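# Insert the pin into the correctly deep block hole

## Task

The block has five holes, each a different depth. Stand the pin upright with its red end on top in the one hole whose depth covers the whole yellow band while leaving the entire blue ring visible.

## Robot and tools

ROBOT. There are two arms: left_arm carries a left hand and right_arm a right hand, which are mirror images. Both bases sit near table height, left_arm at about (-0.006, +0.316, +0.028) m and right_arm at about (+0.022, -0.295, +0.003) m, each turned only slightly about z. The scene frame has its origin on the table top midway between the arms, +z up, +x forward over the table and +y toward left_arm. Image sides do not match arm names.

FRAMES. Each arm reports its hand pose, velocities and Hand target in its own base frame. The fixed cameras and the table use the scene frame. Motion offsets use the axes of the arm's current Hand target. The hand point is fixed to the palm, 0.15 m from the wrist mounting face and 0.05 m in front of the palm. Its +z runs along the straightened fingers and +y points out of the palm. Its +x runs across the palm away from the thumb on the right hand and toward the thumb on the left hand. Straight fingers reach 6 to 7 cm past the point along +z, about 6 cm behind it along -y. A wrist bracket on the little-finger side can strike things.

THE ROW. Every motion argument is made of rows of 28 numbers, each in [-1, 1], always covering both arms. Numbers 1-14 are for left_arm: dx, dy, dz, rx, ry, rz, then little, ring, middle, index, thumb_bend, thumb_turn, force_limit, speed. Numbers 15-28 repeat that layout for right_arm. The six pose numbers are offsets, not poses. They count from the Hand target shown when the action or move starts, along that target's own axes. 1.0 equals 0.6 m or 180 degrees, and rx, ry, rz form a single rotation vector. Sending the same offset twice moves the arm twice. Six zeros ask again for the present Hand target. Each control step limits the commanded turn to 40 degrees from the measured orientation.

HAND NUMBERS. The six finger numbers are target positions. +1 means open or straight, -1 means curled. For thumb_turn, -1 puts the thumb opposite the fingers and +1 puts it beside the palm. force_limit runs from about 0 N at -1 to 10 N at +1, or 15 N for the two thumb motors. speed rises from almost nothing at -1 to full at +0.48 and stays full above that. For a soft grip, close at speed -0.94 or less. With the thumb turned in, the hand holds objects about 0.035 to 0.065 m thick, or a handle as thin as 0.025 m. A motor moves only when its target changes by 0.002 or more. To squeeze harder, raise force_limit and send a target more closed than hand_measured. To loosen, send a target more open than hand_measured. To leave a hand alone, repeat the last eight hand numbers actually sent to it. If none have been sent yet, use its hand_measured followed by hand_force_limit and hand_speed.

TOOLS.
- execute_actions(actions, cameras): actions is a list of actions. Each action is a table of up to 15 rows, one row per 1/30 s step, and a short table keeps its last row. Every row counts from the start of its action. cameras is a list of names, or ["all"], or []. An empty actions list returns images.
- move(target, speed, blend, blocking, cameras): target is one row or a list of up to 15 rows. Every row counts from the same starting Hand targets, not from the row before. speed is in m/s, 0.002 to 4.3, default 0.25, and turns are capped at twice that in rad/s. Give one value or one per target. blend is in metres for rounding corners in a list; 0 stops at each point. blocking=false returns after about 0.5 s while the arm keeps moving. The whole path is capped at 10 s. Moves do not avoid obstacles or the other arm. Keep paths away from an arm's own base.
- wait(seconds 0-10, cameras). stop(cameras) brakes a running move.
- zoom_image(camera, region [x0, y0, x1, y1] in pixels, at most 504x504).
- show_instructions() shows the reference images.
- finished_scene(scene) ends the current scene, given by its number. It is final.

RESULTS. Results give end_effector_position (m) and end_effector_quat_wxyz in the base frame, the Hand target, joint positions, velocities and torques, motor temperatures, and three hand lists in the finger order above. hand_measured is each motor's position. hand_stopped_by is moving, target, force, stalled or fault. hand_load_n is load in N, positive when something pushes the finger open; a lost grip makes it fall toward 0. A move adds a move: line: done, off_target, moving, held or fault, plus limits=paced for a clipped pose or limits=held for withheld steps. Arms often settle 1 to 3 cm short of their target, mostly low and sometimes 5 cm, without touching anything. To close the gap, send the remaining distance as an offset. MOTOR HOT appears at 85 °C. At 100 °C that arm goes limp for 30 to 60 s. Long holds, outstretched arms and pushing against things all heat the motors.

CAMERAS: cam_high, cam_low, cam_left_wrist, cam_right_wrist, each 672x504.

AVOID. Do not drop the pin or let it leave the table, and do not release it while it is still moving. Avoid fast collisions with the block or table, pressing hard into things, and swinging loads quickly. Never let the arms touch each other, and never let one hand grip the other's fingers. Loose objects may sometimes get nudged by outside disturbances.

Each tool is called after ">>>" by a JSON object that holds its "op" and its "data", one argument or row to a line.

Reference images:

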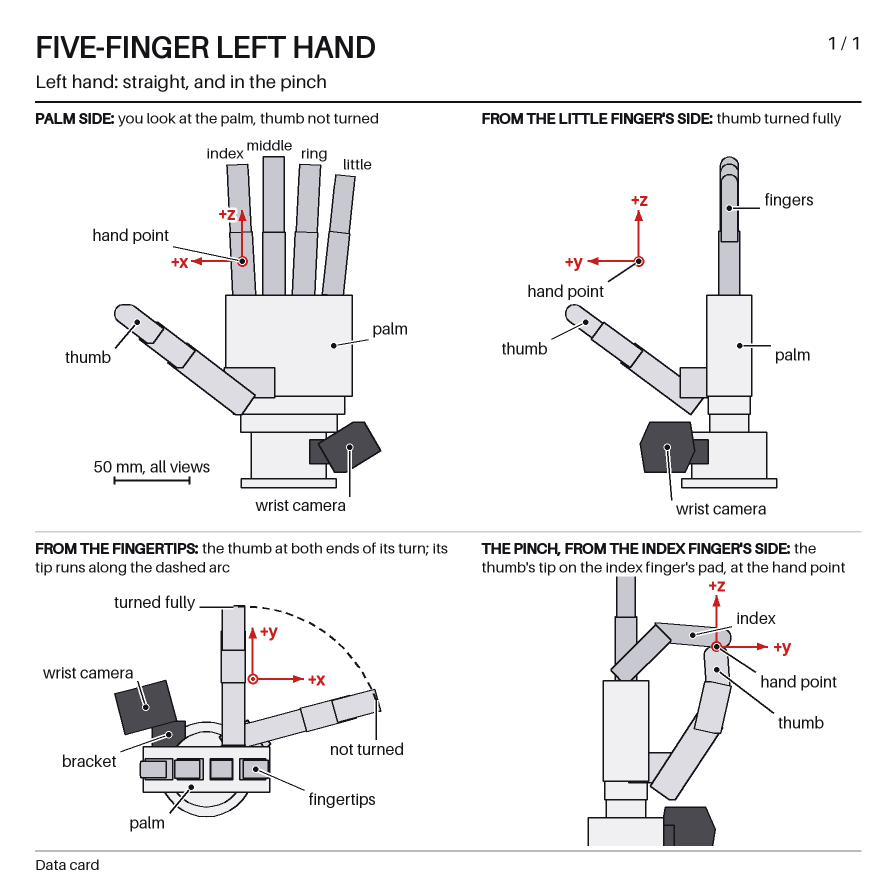

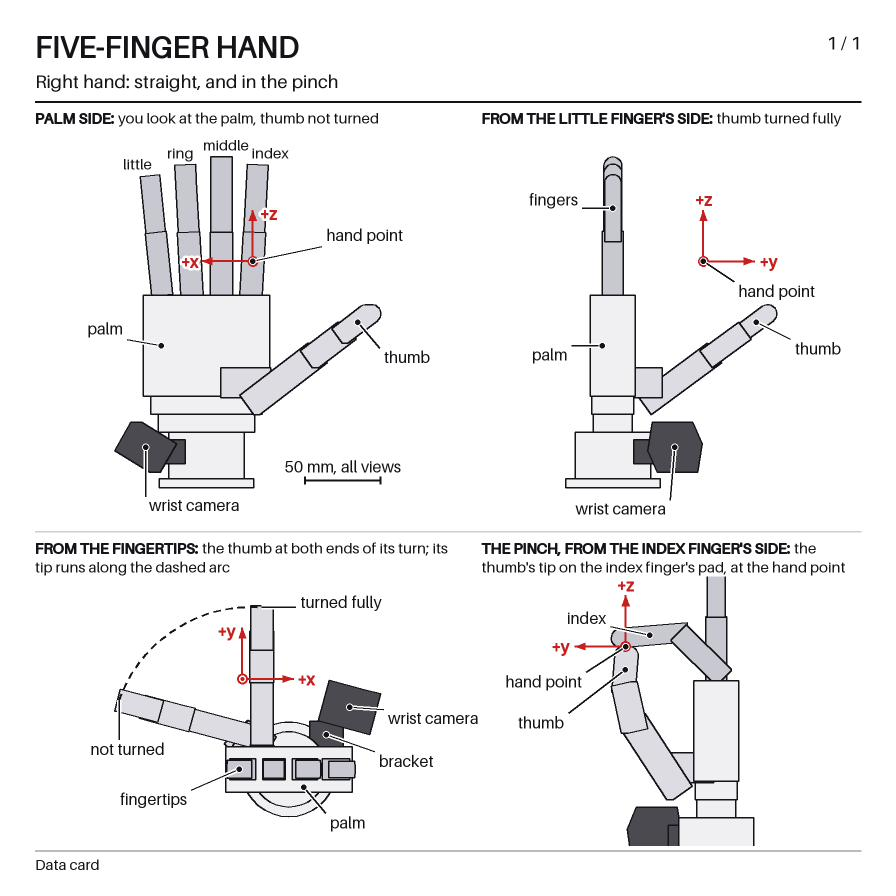

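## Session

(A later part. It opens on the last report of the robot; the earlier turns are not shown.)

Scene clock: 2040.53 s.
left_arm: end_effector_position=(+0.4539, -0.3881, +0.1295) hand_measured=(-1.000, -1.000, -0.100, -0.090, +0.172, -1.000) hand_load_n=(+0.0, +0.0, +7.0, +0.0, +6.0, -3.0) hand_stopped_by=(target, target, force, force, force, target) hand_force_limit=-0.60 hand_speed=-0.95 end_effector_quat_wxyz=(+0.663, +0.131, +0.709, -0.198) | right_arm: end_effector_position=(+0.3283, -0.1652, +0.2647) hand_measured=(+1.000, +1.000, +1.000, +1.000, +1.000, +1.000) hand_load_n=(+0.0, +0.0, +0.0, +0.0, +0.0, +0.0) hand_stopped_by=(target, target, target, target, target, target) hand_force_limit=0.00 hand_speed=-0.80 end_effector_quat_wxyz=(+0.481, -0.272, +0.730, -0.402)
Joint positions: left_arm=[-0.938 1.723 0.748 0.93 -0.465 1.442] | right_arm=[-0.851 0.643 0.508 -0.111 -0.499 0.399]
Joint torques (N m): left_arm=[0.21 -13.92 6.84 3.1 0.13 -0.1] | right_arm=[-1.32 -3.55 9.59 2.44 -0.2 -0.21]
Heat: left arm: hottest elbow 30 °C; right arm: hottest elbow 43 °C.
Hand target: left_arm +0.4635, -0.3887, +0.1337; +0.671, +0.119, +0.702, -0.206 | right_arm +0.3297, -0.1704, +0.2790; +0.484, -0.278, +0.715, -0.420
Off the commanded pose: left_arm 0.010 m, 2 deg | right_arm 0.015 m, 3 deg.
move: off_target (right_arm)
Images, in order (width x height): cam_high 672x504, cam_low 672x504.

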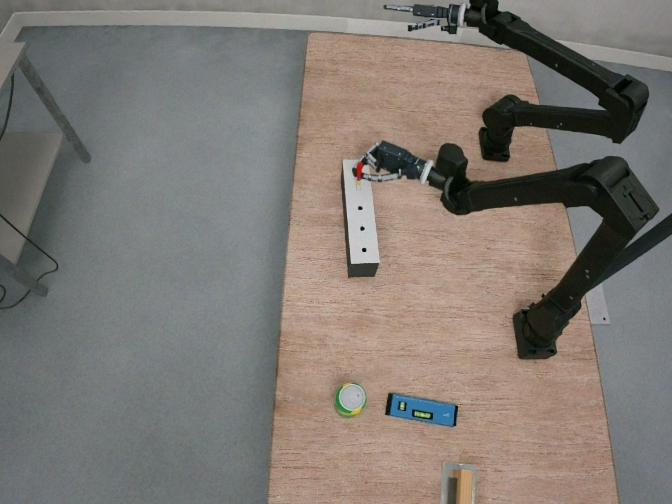

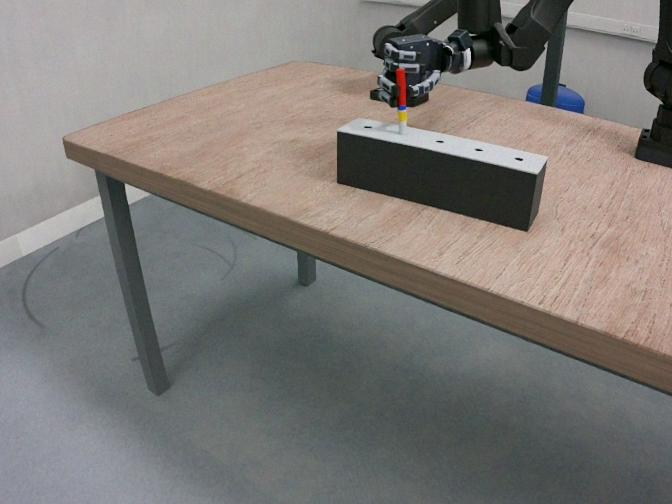

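>>> {"op": "move", "data": {
  "target": [0,0,0,0,0,0,-1,-1,-0.06,-0.06,0.21,-1,-0.6,-0.95,0,0,0,0,0,0,1,1,1,1,1,1,0,-0.8],
  "speed": 0.04,
  "cameras": ["cam_high","cam_low"]
}}

>>> {"op": "zoom_image", "data": {
  "camera": "cam_high",
  "region": [335, 150, 380, 195]
}}

>>> {"op": "zoom_image", "data": {
  "camera": "cam_low",
  "region": [375, 50, 445, 155]
}}

Scene clock: 2047.17 s.
left_arm: end_effector_position=(+0.4539, -0.3888, +0.1302) hand_measured=(-1.000, -1.000, -0.060, -0.060, +0.210, -1.000) hand_load_n=(+0.0, +0.0, +0.0, +0.0, +0.0, +0.5) hand_stopped_by=(target, target, target, target, target, target) hand_force_limit=-0.60 hand_speed=-0.95 end_effector_quat_wxyz=(+0.664, +0.129, +0.708, -0.201) | right_arm: end_effector_position=(+0.3283, -0.1652, +0.2647) hand_measured=(+1.000, +1.000, +1.000, +1.000, +1.000, +1.000) hand_load_n=(+0.0, +0.0, +0.0, +0.0, +0.0, -0.5) hand_stopped_by=(target, target, target, target, target, target) hand_force_limit=0.00 hand_speed=-0.80 end_effector_quat_wxyz=(+0.481, -0.272, +0.730, -0.402)
Joint positions: left_arm=[-0.938 1.723 0.748 0.935 -0.463 1.438] | right_arm=[-0.851 0.643 0.508 -0.111 -0.499 0.399]
Joint torques (N m): left_arm=[0.26 -13.98 6.83 2.89 0.13 -0.06] | right_arm=[-1.14 -3.6 9.57 2.51 -0.2 -0.24]
Heat: left arm: hottest elbow 30 °C; right arm: hottest elbow 43 °C.
Hand target: left_arm +0.4635, -0.3887, +0.1337; +0.671, +0.119, +0.702, -0.206 | right_arm +0.3297, -0.1704, +0.2790; +0.484, -0.278, +0.715, -0.420
Off the commanded pose: left_arm 0.010 m, 2 deg | right_arm 0.015 m, 3 deg.
move: off_target (right_arm)
Images, in order (width x height): cam_high 672x504, cam_low 672x504.

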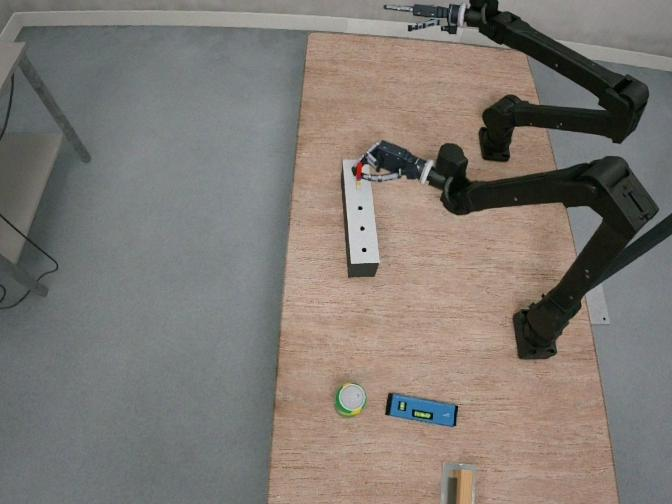

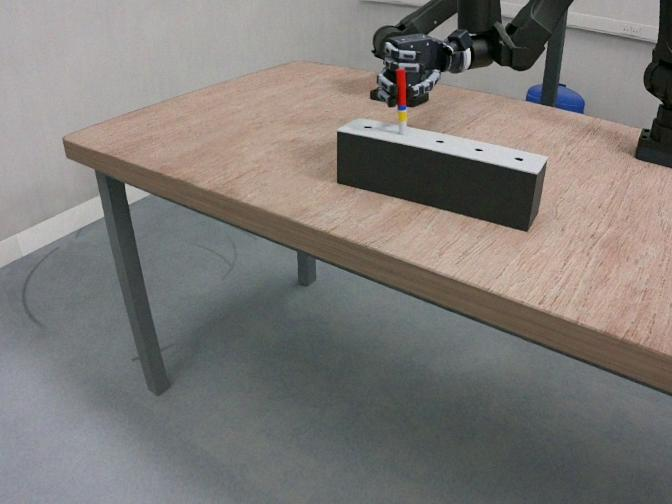

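Scaled by 11.200 from the camera's 672x504 image, which has a finer 960x720 frame.

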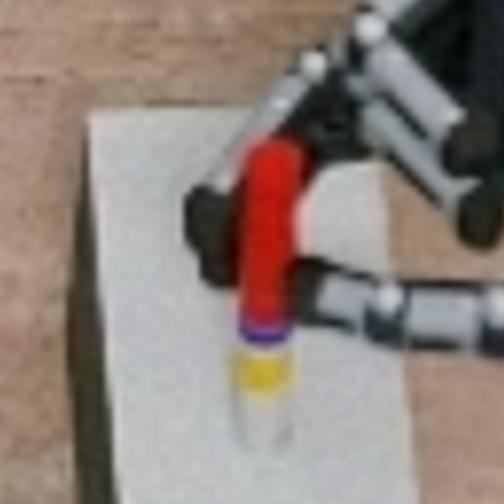

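Scaled by 4.800 from the camera's 672x504 image, which has a finer 960x720 frame.

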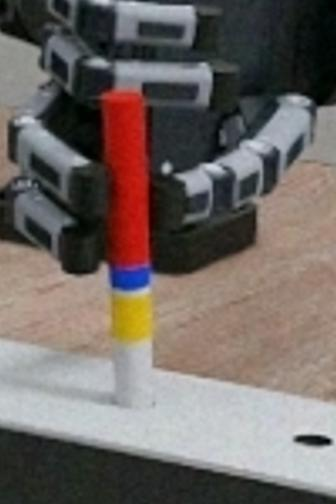

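>>> {"op": "move", "data": {
  "target": [
    [0,0,0,0,0,0,-1,-1,-0.06,-0.06,0.32,-1,-0.8,-0.9,0,0,0,0,0,0,1,1,1,1,1,1,0,-0.8],
    [0,0,0,0,0,0,-1,-1,-0.16,-0.16,0.32,-1,-0.8,-0.9,0,0,0,0,0,0,1,1,1,1,1,1,0,-0.8]
  ],
  "speed": 0.04,
  "cameras": ["cam_high","cam_low"]
}}

>>> {"op": "zoom_image", "data": {
  "camera": "cam_high",
  "region": [335, 150, 380, 195]
}}

>>> {"op": "zoom_image", "data": {
  "camera": "cam_low",
  "region": [375, 50, 445, 155]
}}

Scene clock: 2052.77 s.
left_arm: end_effector_position=(+0.4555, -0.3880, +0.1309) hand_measured=(-1.000, -1.000, -0.160, -0.160, +0.320, -1.000) hand_load_n=(+0.0, +0.0, +0.0, +0.0, +0.0, +0.0) hand_stopped_by=(target, target, target, target, target, target) hand_force_limit=-0.80 hand_speed=-0.90 end_effector_quat_wxyz=(+0.665, +0.129, +0.708, -0.203) | right_arm: end_effector_position=(+0.3283, -0.1652, +0.2647) hand_measured=(+1.000, +1.000, +1.000, +1.000, +1.000, +1.000) hand_load_n=(+0.0, +0.0, +0.0, +0.0, +0.0, +0.0) hand_stopped_by=(target, target, target, target, target, target) hand_force_limit=0.00 hand_speed=-0.80 end_effector_quat_wxyz=(+0.481, -0.272, +0.730, -0.402)
Joint positions: left_arm=[-0.933 1.723 0.748 0.938 -0.457 1.438] | right_arm=[-0.851 0.643 0.508 -0.111 -0.499 0.399]
Joint torques (N m): left_arm=[0.15 -13.98 6.84 2.8 0.12 -0.06] | right_arm=[-0.97 -3.43 9.62 2.47 -0.22 -0.22]
Heat: left arm: hottest elbow 30 °C; right arm: hottest elbow 43 °C.
Hand target: left_arm +0.4635, -0.3887, +0.1337; +0.671, +0.119, +0.702, -0.206 | right_arm +0.3297, -0.1704, +0.2790; +0.484, -0.278, +0.715, -0.420
Off the commanded pose: left_arm 0.008 m, 2 deg | right_arm 0.015 m, 3 deg.
move: off_target (right_arm)
Images, in order (width x height): cam_high 672x504, cam_low 672x504.

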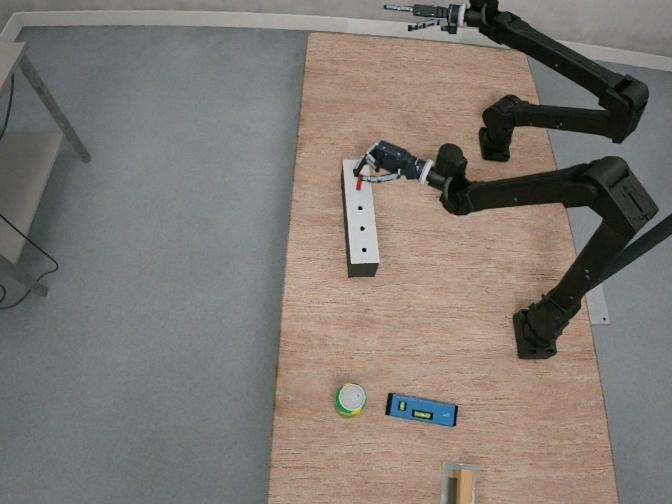

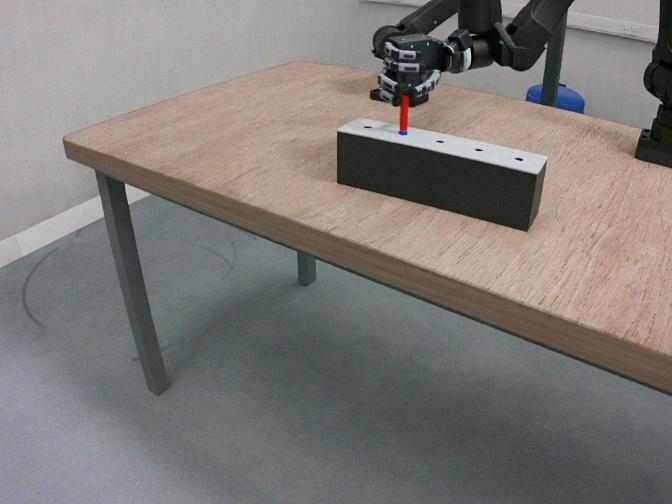

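Scaled by 11.200 from the camera's 672x504 image, which has a finer 960x720 frame.

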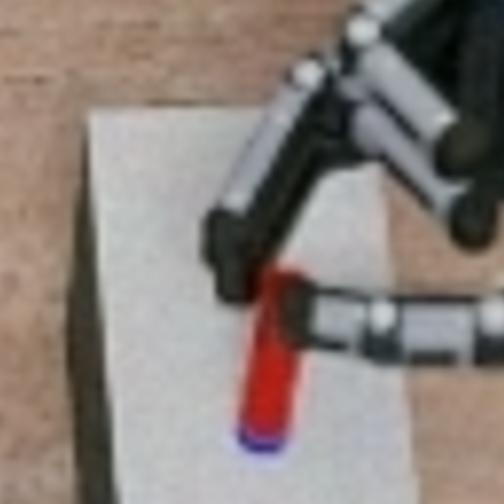

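Scaled by 4.800 from the camera's 672x504 image, which has a finer 960x720 frame.

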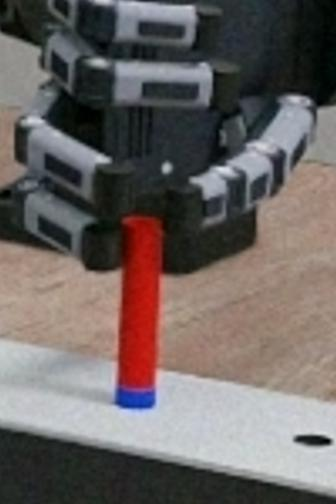

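>>> {"op": "zoom_image", "data": {
  "camera": "cam_low",
  "region": [388, 110, 418, 140]
}}

>>> {"op": "zoom_image", "data": {
  "camera": "cam_high",
  "region": [348, 172, 370, 194]
}}

Scaled by 16.800 from the camera's 672x504 image, which has a finer 960x720 frame.

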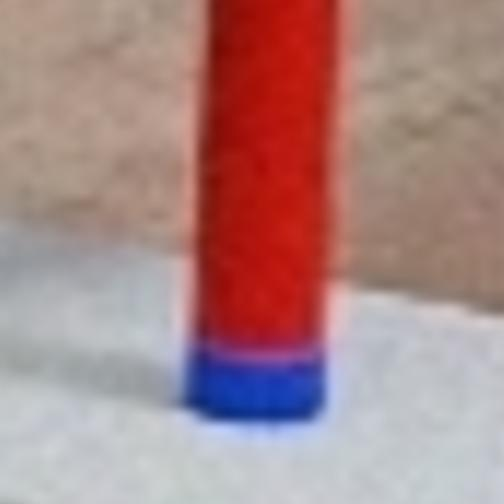

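Scaled by 22.909 from the camera's 672x504 image, which has a finer 960x720 frame.

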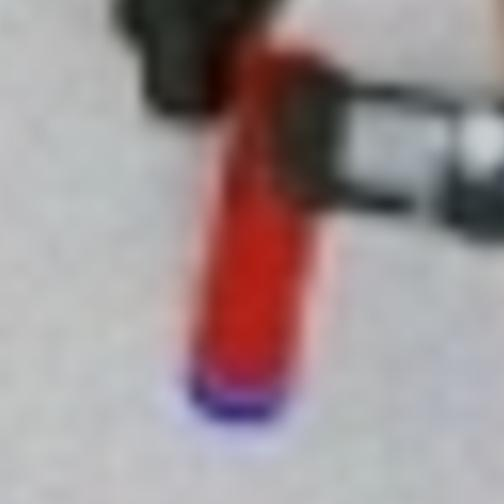

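>>> {"op": "zoom_image", "data": {
  "camera": "cam_low",
  "region": [380, 90, 430, 140]
}}

>>> {"op": "zoom_image", "data": {
  "camera": "cam_low",
  "region": [394, 122, 414, 142]
}}

Scaled by 10.080 from the camera's 672x504 image, which has a finer 960x720 frame.

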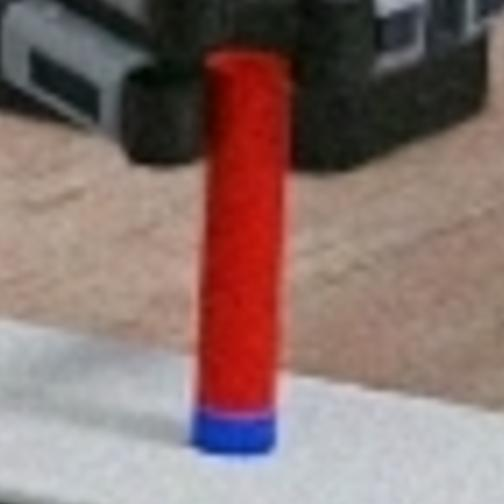

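Scaled by 25.200 from the camera's 672x504 image, which has a finer 960x720 frame.

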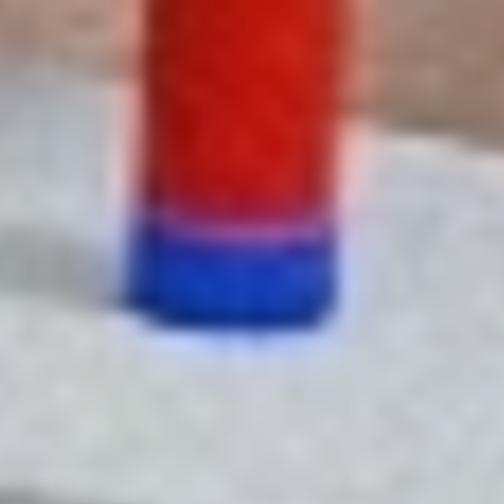

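>>> {"op": "move", "data": {
  "target": [
    [0,0,0,0,0,0,-1,-1,-0.16,-0.30,0.40,-1,-0.8,-0.9,0,0,0,0,0,0,1,1,1,1,1,1,0,-0.8]
  ],
  "speed": 0.04,
  "cameras": ["cam_high","cam_low"]
}}

>>> {"op": "zoom_image", "data": {
  "camera": "cam_low",
  "region": [380, 90, 430, 140]
}}

>>> {"op": "zoom_image", "data": {
  "camera": "cam_high",
  "region": [335, 150, 380, 195]
}}

Scene clock: 2088.17 s.
left_arm: end_effector_position=(+0.4561, -0.3873, +0.1309) hand_measured=(-1.000, -1.000, -0.160, -0.186, +0.400, -1.000) hand_load_n=(+0.0, +0.5, +0.0, +0.5, +0.0, +0.5) hand_stopped_by=(target, target, target, force, target, target) hand_force_limit=-0.80 hand_speed=-0.90 end_effector_quat_wxyz=(+0.665, +0.128, +0.708, -0.202) | right_arm: end_effector_position=(+0.3283, -0.1652, +0.2647) hand_measured=(+1.000, +1.000, +1.000, +1.000, +1.000, +1.000) hand_load_n=(+0.0, +0.0, +0.0, +0.0, +0.0, +0.0) hand_stopped_by=(target, target, target, target, target, target) hand_force_limit=0.00 hand_speed=-0.80 end_effector_quat_wxyz=(+0.481, -0.272, +0.730, -0.402)
Joint positions: left_arm=[-0.932 1.723 0.748 0.938 -0.457 1.438] | right_arm=[-0.851 0.643 0.508 -0.111 -0.499 0.399]
Joint torques (N m): left_arm=[0.21 -13.92 6.83 2.8 0.1 -0.06] | right_arm=[-1.26 -3.19 9.62 2.29 -0.21 -0.22]
Heat: left arm: hottest elbow 29 °C; right arm: hottest elbow 43 °C.
Hand target: left_arm +0.4635, -0.3887, +0.1337; +0.671, +0.119, +0.702, -0.206 | right_arm +0.3297, -0.1704, +0.2790; +0.484, -0.278, +0.715, -0.420
Off the commanded pose: left_arm 0.008 m, 1 deg | right_arm 0.015 m, 3 deg.
move: off_target (right_arm)
Images, in order (width x height): cam_high 672x504, cam_low 672x504.

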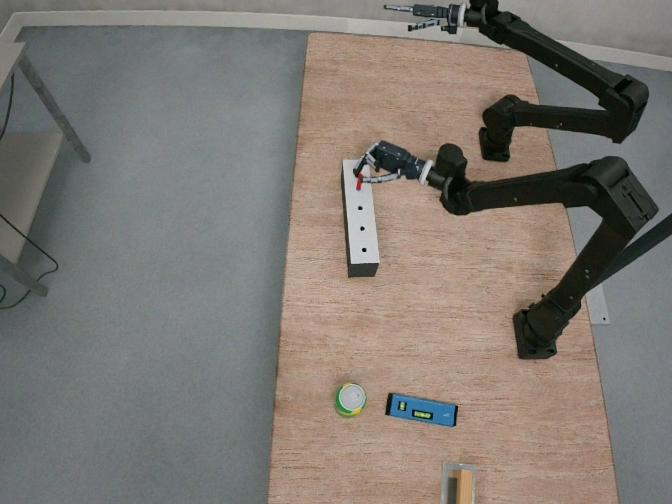

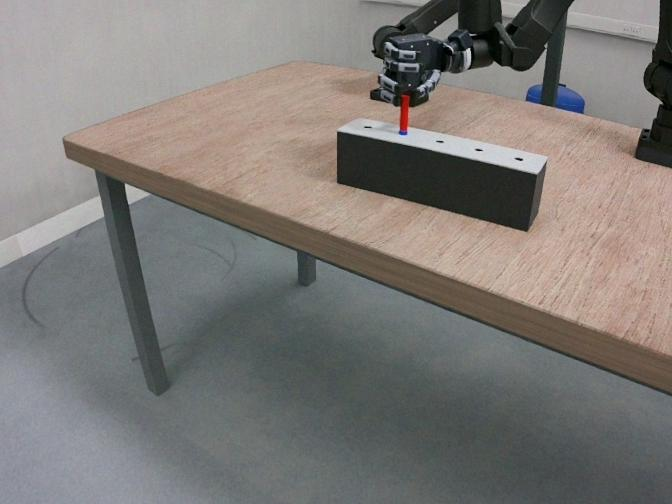

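Scaled by 10.080 from the camera's 672x504 image, which has a finer 960x720 frame.

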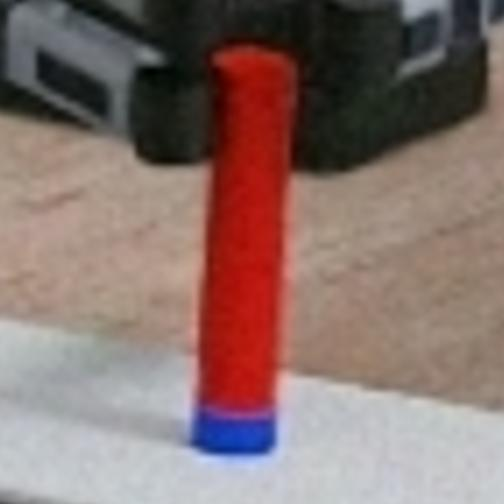

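Scaled by 11.200 from the camera's 672x504 image, which has a finer 960x720 frame.

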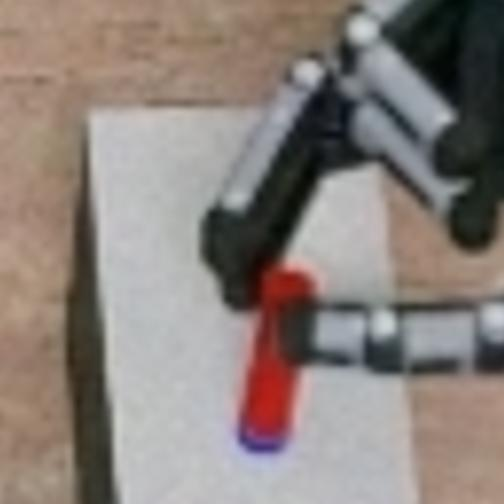

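>>> {"op": "move", "data": {
  "target": [
    [0,0,0,0,0,0,-1,-1,0.3,0.3,0.7,-1,-0.5,-0.6,0,0,0,0,0,0,1,1,1,1,1,1,0,-0.8],
    [-0.116,-0.013,0,0,0,0,-1,-1,0.3,0.3,0.7,-1,-0.5,-0.6,0,0,0,0,0,0,1,1,1,1,1,1,0,-0.8]
  ],
  "speed": 0.06,
  "cameras": ["all"]
}}

>>> {"op": "zoom_image", "data": {
  "camera": "cam_low",
  "region": [394, 122, 414, 142]
}}

>>> {"op": "zoom_image", "data": {
  "camera": "cam_low",
  "region": [380, 90, 430, 140]
}}

>>> {"op": "zoom_image", "data": {
  "camera": "cam_high",
  "region": [335, 150, 380, 195]
}}

Scene clock: 2096.13 s.
left_arm: end_effector_position=(+0.4533, -0.3839, +0.1843) hand_measured=(-1.000, -1.000, +0.300, +0.300, +0.700, -1.000) hand_load_n=(+0.0, +0.0, +0.0, +0.0, +0.0, +0.5) hand_stopped_by=(target, target, target, target, target, target) hand_force_limit=-0.50 hand_speed=-0.60 end_effector_quat_wxyz=(+0.661, +0.131, +0.711, -0.200) | right_arm: end_effector_position=(+0.3283, -0.1652, +0.2647) hand_measured=(+1.000, +1.000, +1.000, +1.000, +1.000, +1.000) hand_load_n=(+0.0, +0.0, +0.0, +0.0, +0.0, +0.0) hand_stopped_by=(target, target, target, target, target, target) hand_force_limit=0.00 hand_speed=-0.80 end_effector_quat_wxyz=(+0.481, -0.272, +0.730, -0.402)
Joint positions: left_arm=[-0.932 1.575 0.772 0.752 -0.455 1.438] | right_arm=[-0.851 0.643 0.508 -0.111 -0.499 0.399]
Joint torques (N m): left_arm=[0.26 -14.8 9.83 1.62 0.17 -0.05] | right_arm=[-0.91 -3.84 9.59 2.36 -0.18 -0.22]
Heat: left arm: hottest elbow 29 °C; right arm: hottest elbow 43 °C.
Hand target: left_arm +0.4650, -0.3880, +0.2037; +0.671, +0.119, +0.702, -0.206 | right_arm +0.3297, -0.1704, +0.2790; +0.484, -0.278, +0.715, -0.420
Off the commanded pose: left_arm 0.023 m, 2 deg | right_arm 0.015 m, 3 deg.
move: off_target (left_arm, right_arm)

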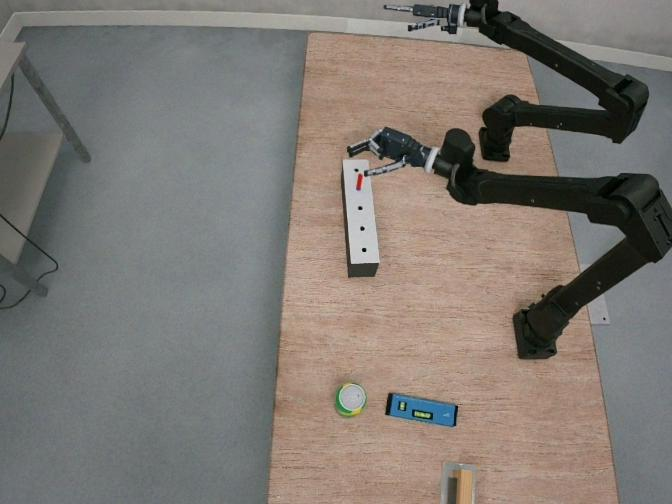

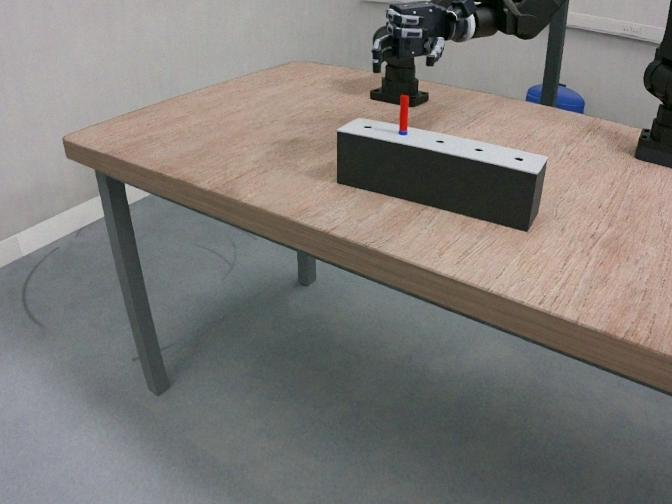

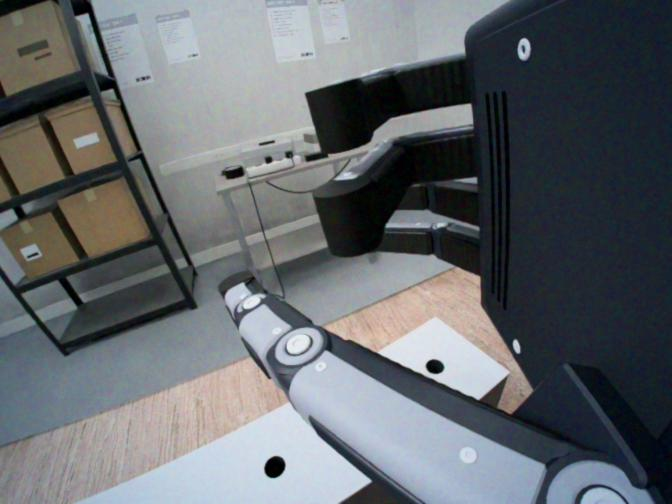

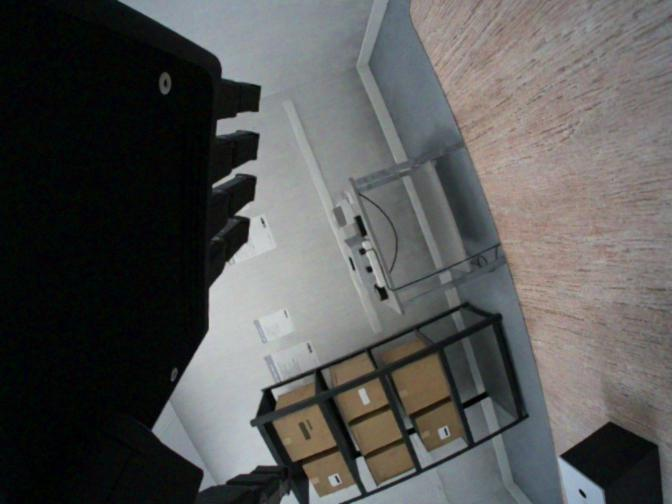

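Scaled by 25.200 from the camera's 672x504 image, which has a finer 960x720 frame.

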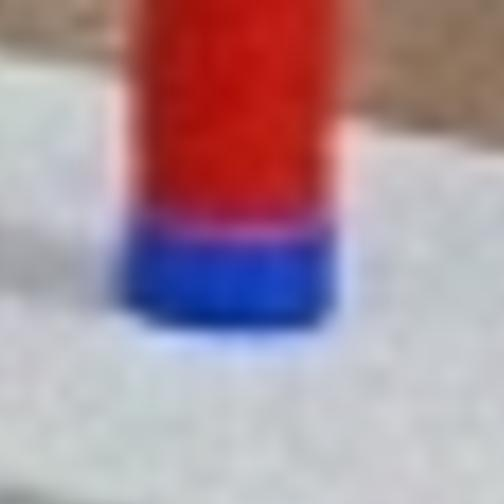

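Scaled by 10.080 from the camera's 672x504 image, which has a finer 960x720 frame.

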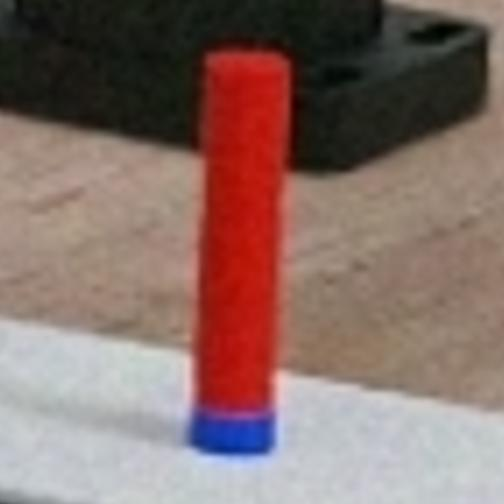

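Scaled by 11.200 from the camera's 672x504 image, which has a finer 960x720 frame.

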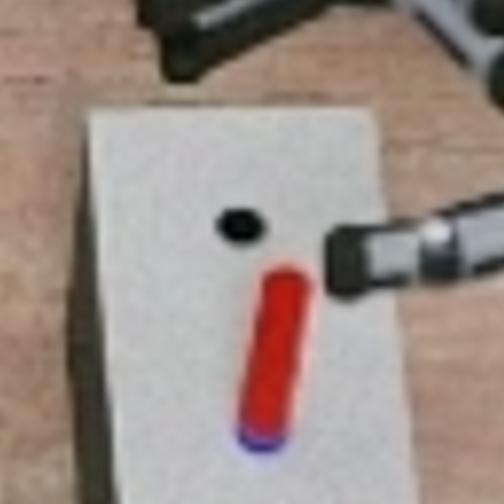

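>>> {"op": "move", "data": {
  "target": [-0.0348,0.078,-0.0415,0,0,0,-1,-1,0.3,0.3,0.7,-1,-0.5,-0.6,0,0,0,0,0,0,1,1,1,1,1,1,0,-0.8],
  "speed": 0.08,
  "cameras": ["cam_left_wrist","cam_low"]
}}

Scene clock: 2108.40 s.
left_arm: end_effector_position=(+0.4638, -0.3361, +0.2159) hand_measured=(-1.000, -1.000, +0.300, +0.300, +0.700, -1.000) hand_load_n=(+0.0, +0.0, +0.0, +0.0, +0.0, +0.5) hand_stopped_by=(target, target, target, target, target, target) hand_force_limit=-0.50 hand_speed=-0.60 end_effector_quat_wxyz=(+0.671, +0.122, +0.702, -0.206) | right_arm: end_effector_position=(+0.3283, -0.1652, +0.2647) hand_measured=(+1.000, +1.000, +1.000, +1.000, +1.000, +1.000) hand_load_n=(+0.0, +0.0, +0.0, +0.0, +0.0, +0.0) hand_stopped_by=(target, target, target, target, target, target) hand_force_limit=0.00 hand_speed=-0.80 end_effector_quat_wxyz=(+0.481, -0.272, +0.730, -0.402)
Joint positions: left_arm=[-0.841 1.446 0.711 0.718 -0.371 1.438] | right_arm=[-0.851 0.643 0.508 -0.111 -0.499 0.399]
Joint torques (N m): left_arm=[0.09 -13.27 7.23 1.65 0.18 -0.04] | right_arm=[-1.38 -3.43 9.61 2.41 -0.18 -0.2]
Heat: left arm: hottest elbow 31 °C; right arm: hottest elbow 43 °C.
Hand target: left_arm +0.4650, -0.3331, +0.2187; +0.671, +0.119, +0.702, -0.206 | right_arm +0.3297, -0.1704, +0.2790; +0.484, -0.278, +0.715, -0.420
Off the commanded pose: left_arm 0.004 m, 0 deg | right_arm 0.015 m, 3 deg.
move: off_target (right_arm)
Images, in order (width x height): cam_low 672x504, cam_left_wrist 672x504.

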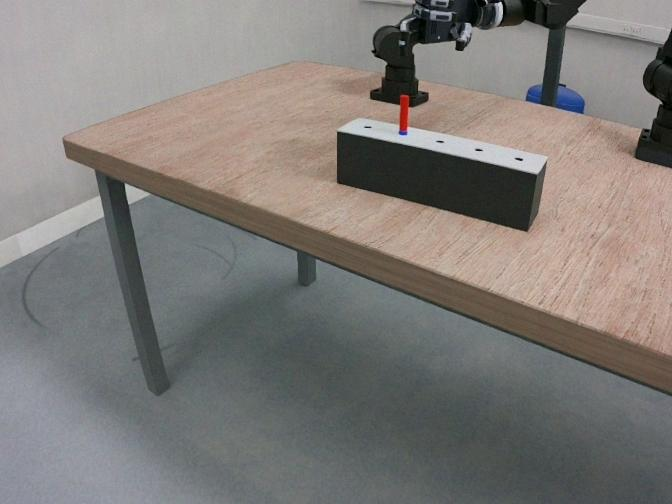

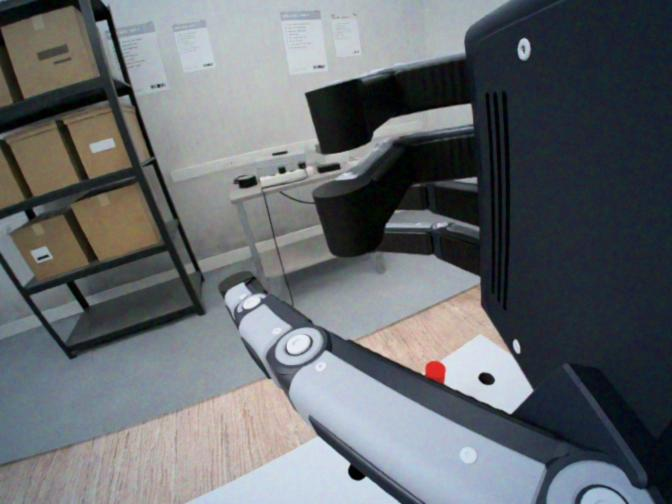

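>>> {"op": "move", "data": {
  "target": [
    [0.0191,-0.1242,-0.2035,0,0,0,-1,-1,0.3,0.3,0.7,-1,-0.5,-0.6,0,0,0,0,0,0,1,1,1,1,1,1,0,-0.8],
    [0.0934,-0.1145,-0.2025,0,0,0,-1,-1,0.3,0.3,0.7,0.2,-0.5,0.0,0,0,0,0,0,0,1,1,1,1,1,1,0,-0.8]
  ],
  "speed": 0.12,
  "cameras": ["all"]
}}

Scene clock: 2138.93 s.
left_arm: end_effector_position=(+0.3226, -0.3425, +0.1727) hand_measured=(-1.000, -1.000, +0.300, +0.300, +0.700, +0.200) hand_load_n=(+0.0, -0.5, +0.0, +0.0, +0.0, +0.0) hand_stopped_by=(target, target, target, target, target, target) hand_force_limit=-0.50 hand_speed=0.00 end_effector_quat_wxyz=(+0.668, +0.124, +0.705, -0.201) | right_arm: end_effector_position=(+0.3283, -0.1652, +0.2647) hand_measured=(+1.000, +1.000, +1.000, +1.000, +1.000, +1.000) hand_load_n=(+0.0, +0.0, +0.0, +0.0, +0.0, +0.0) hand_stopped_by=(target, target, target, target, target, target) hand_force_limit=0.00 hand_speed=-0.80 end_effector_quat_wxyz=(+0.481, -0.272, +0.730, -0.402)
Joint positions: left_arm=[-1.182 1.378 0.487 0.858 -0.715 1.43] | right_arm=[-0.851 0.643 0.508 -0.111 -0.499 0.399]
Joint torques (N m): left_arm=[-1.38 -8.94 6.38 2.62 -0.17 -0.04] | right_arm=[-1.08 -2.73 9.66 2.47 -0.18 -0.23]
Heat: left arm: hottest elbow 31 °C; right arm: hottest elbow 43 °C.
Hand target: left_arm +0.3220, -0.3456, +0.1738; +0.671, +0.119, +0.702, -0.206 | right_arm +0.3297, -0.1704, +0.2790; +0.484, -0.278, +0.715, -0.420
Off the commanded pose: left_arm 0.003 m, 1 deg | right_arm 0.015 m, 3 deg.
move: off_target (right_arm)

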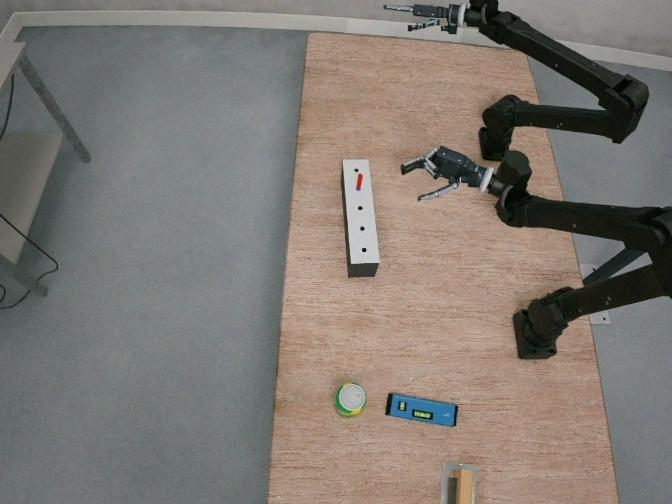

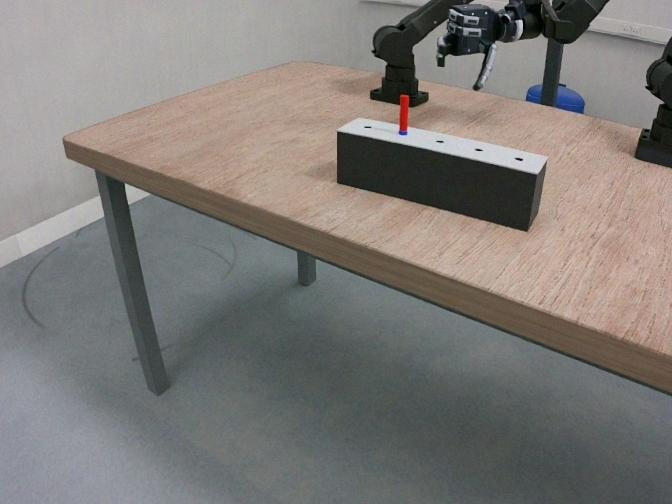

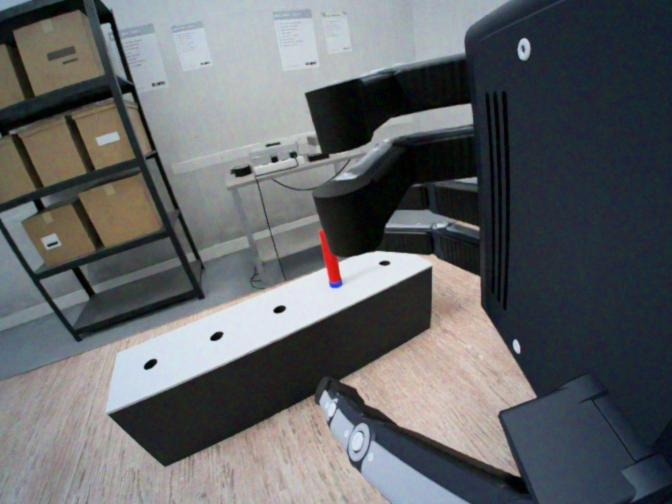

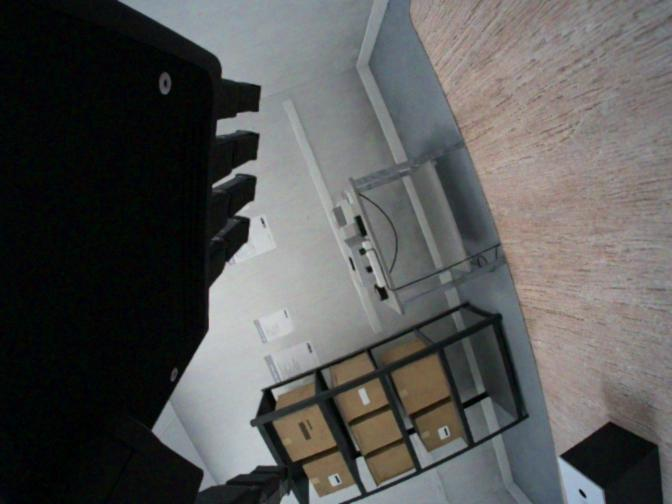

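Excellent view. Zoom.

>>> {"op": "zoom_image", "data": {
  "camera": "cam_left_wrist",
  "region": [315, 250, 360, 295]
}}

>>> {"op": "zoom_image", "data": {
  "camera": "cam_left_wrist",
  "region": [325, 272, 350, 297]
}}

Scaled by 11.200 from the camera's 672x504 image, which has a finer 960x720 frame.

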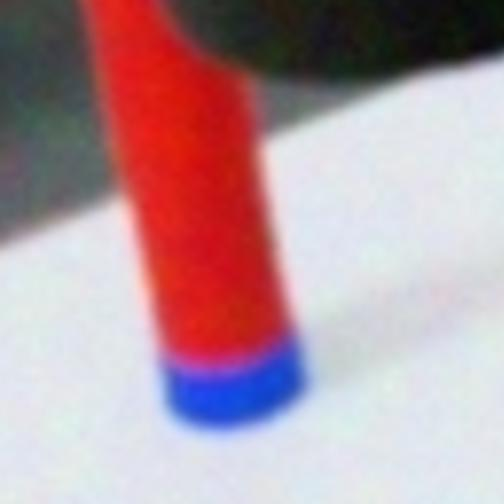

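Scaled by 20.160 from the camera's 672x504 image, which has a finer 960x720 frame.

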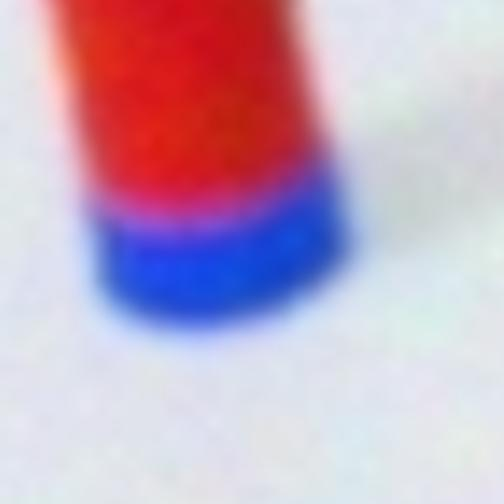

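>>> {"op": "finished_scene", "data": {
  "scene": 2
}}

The scene is finished: the task was done.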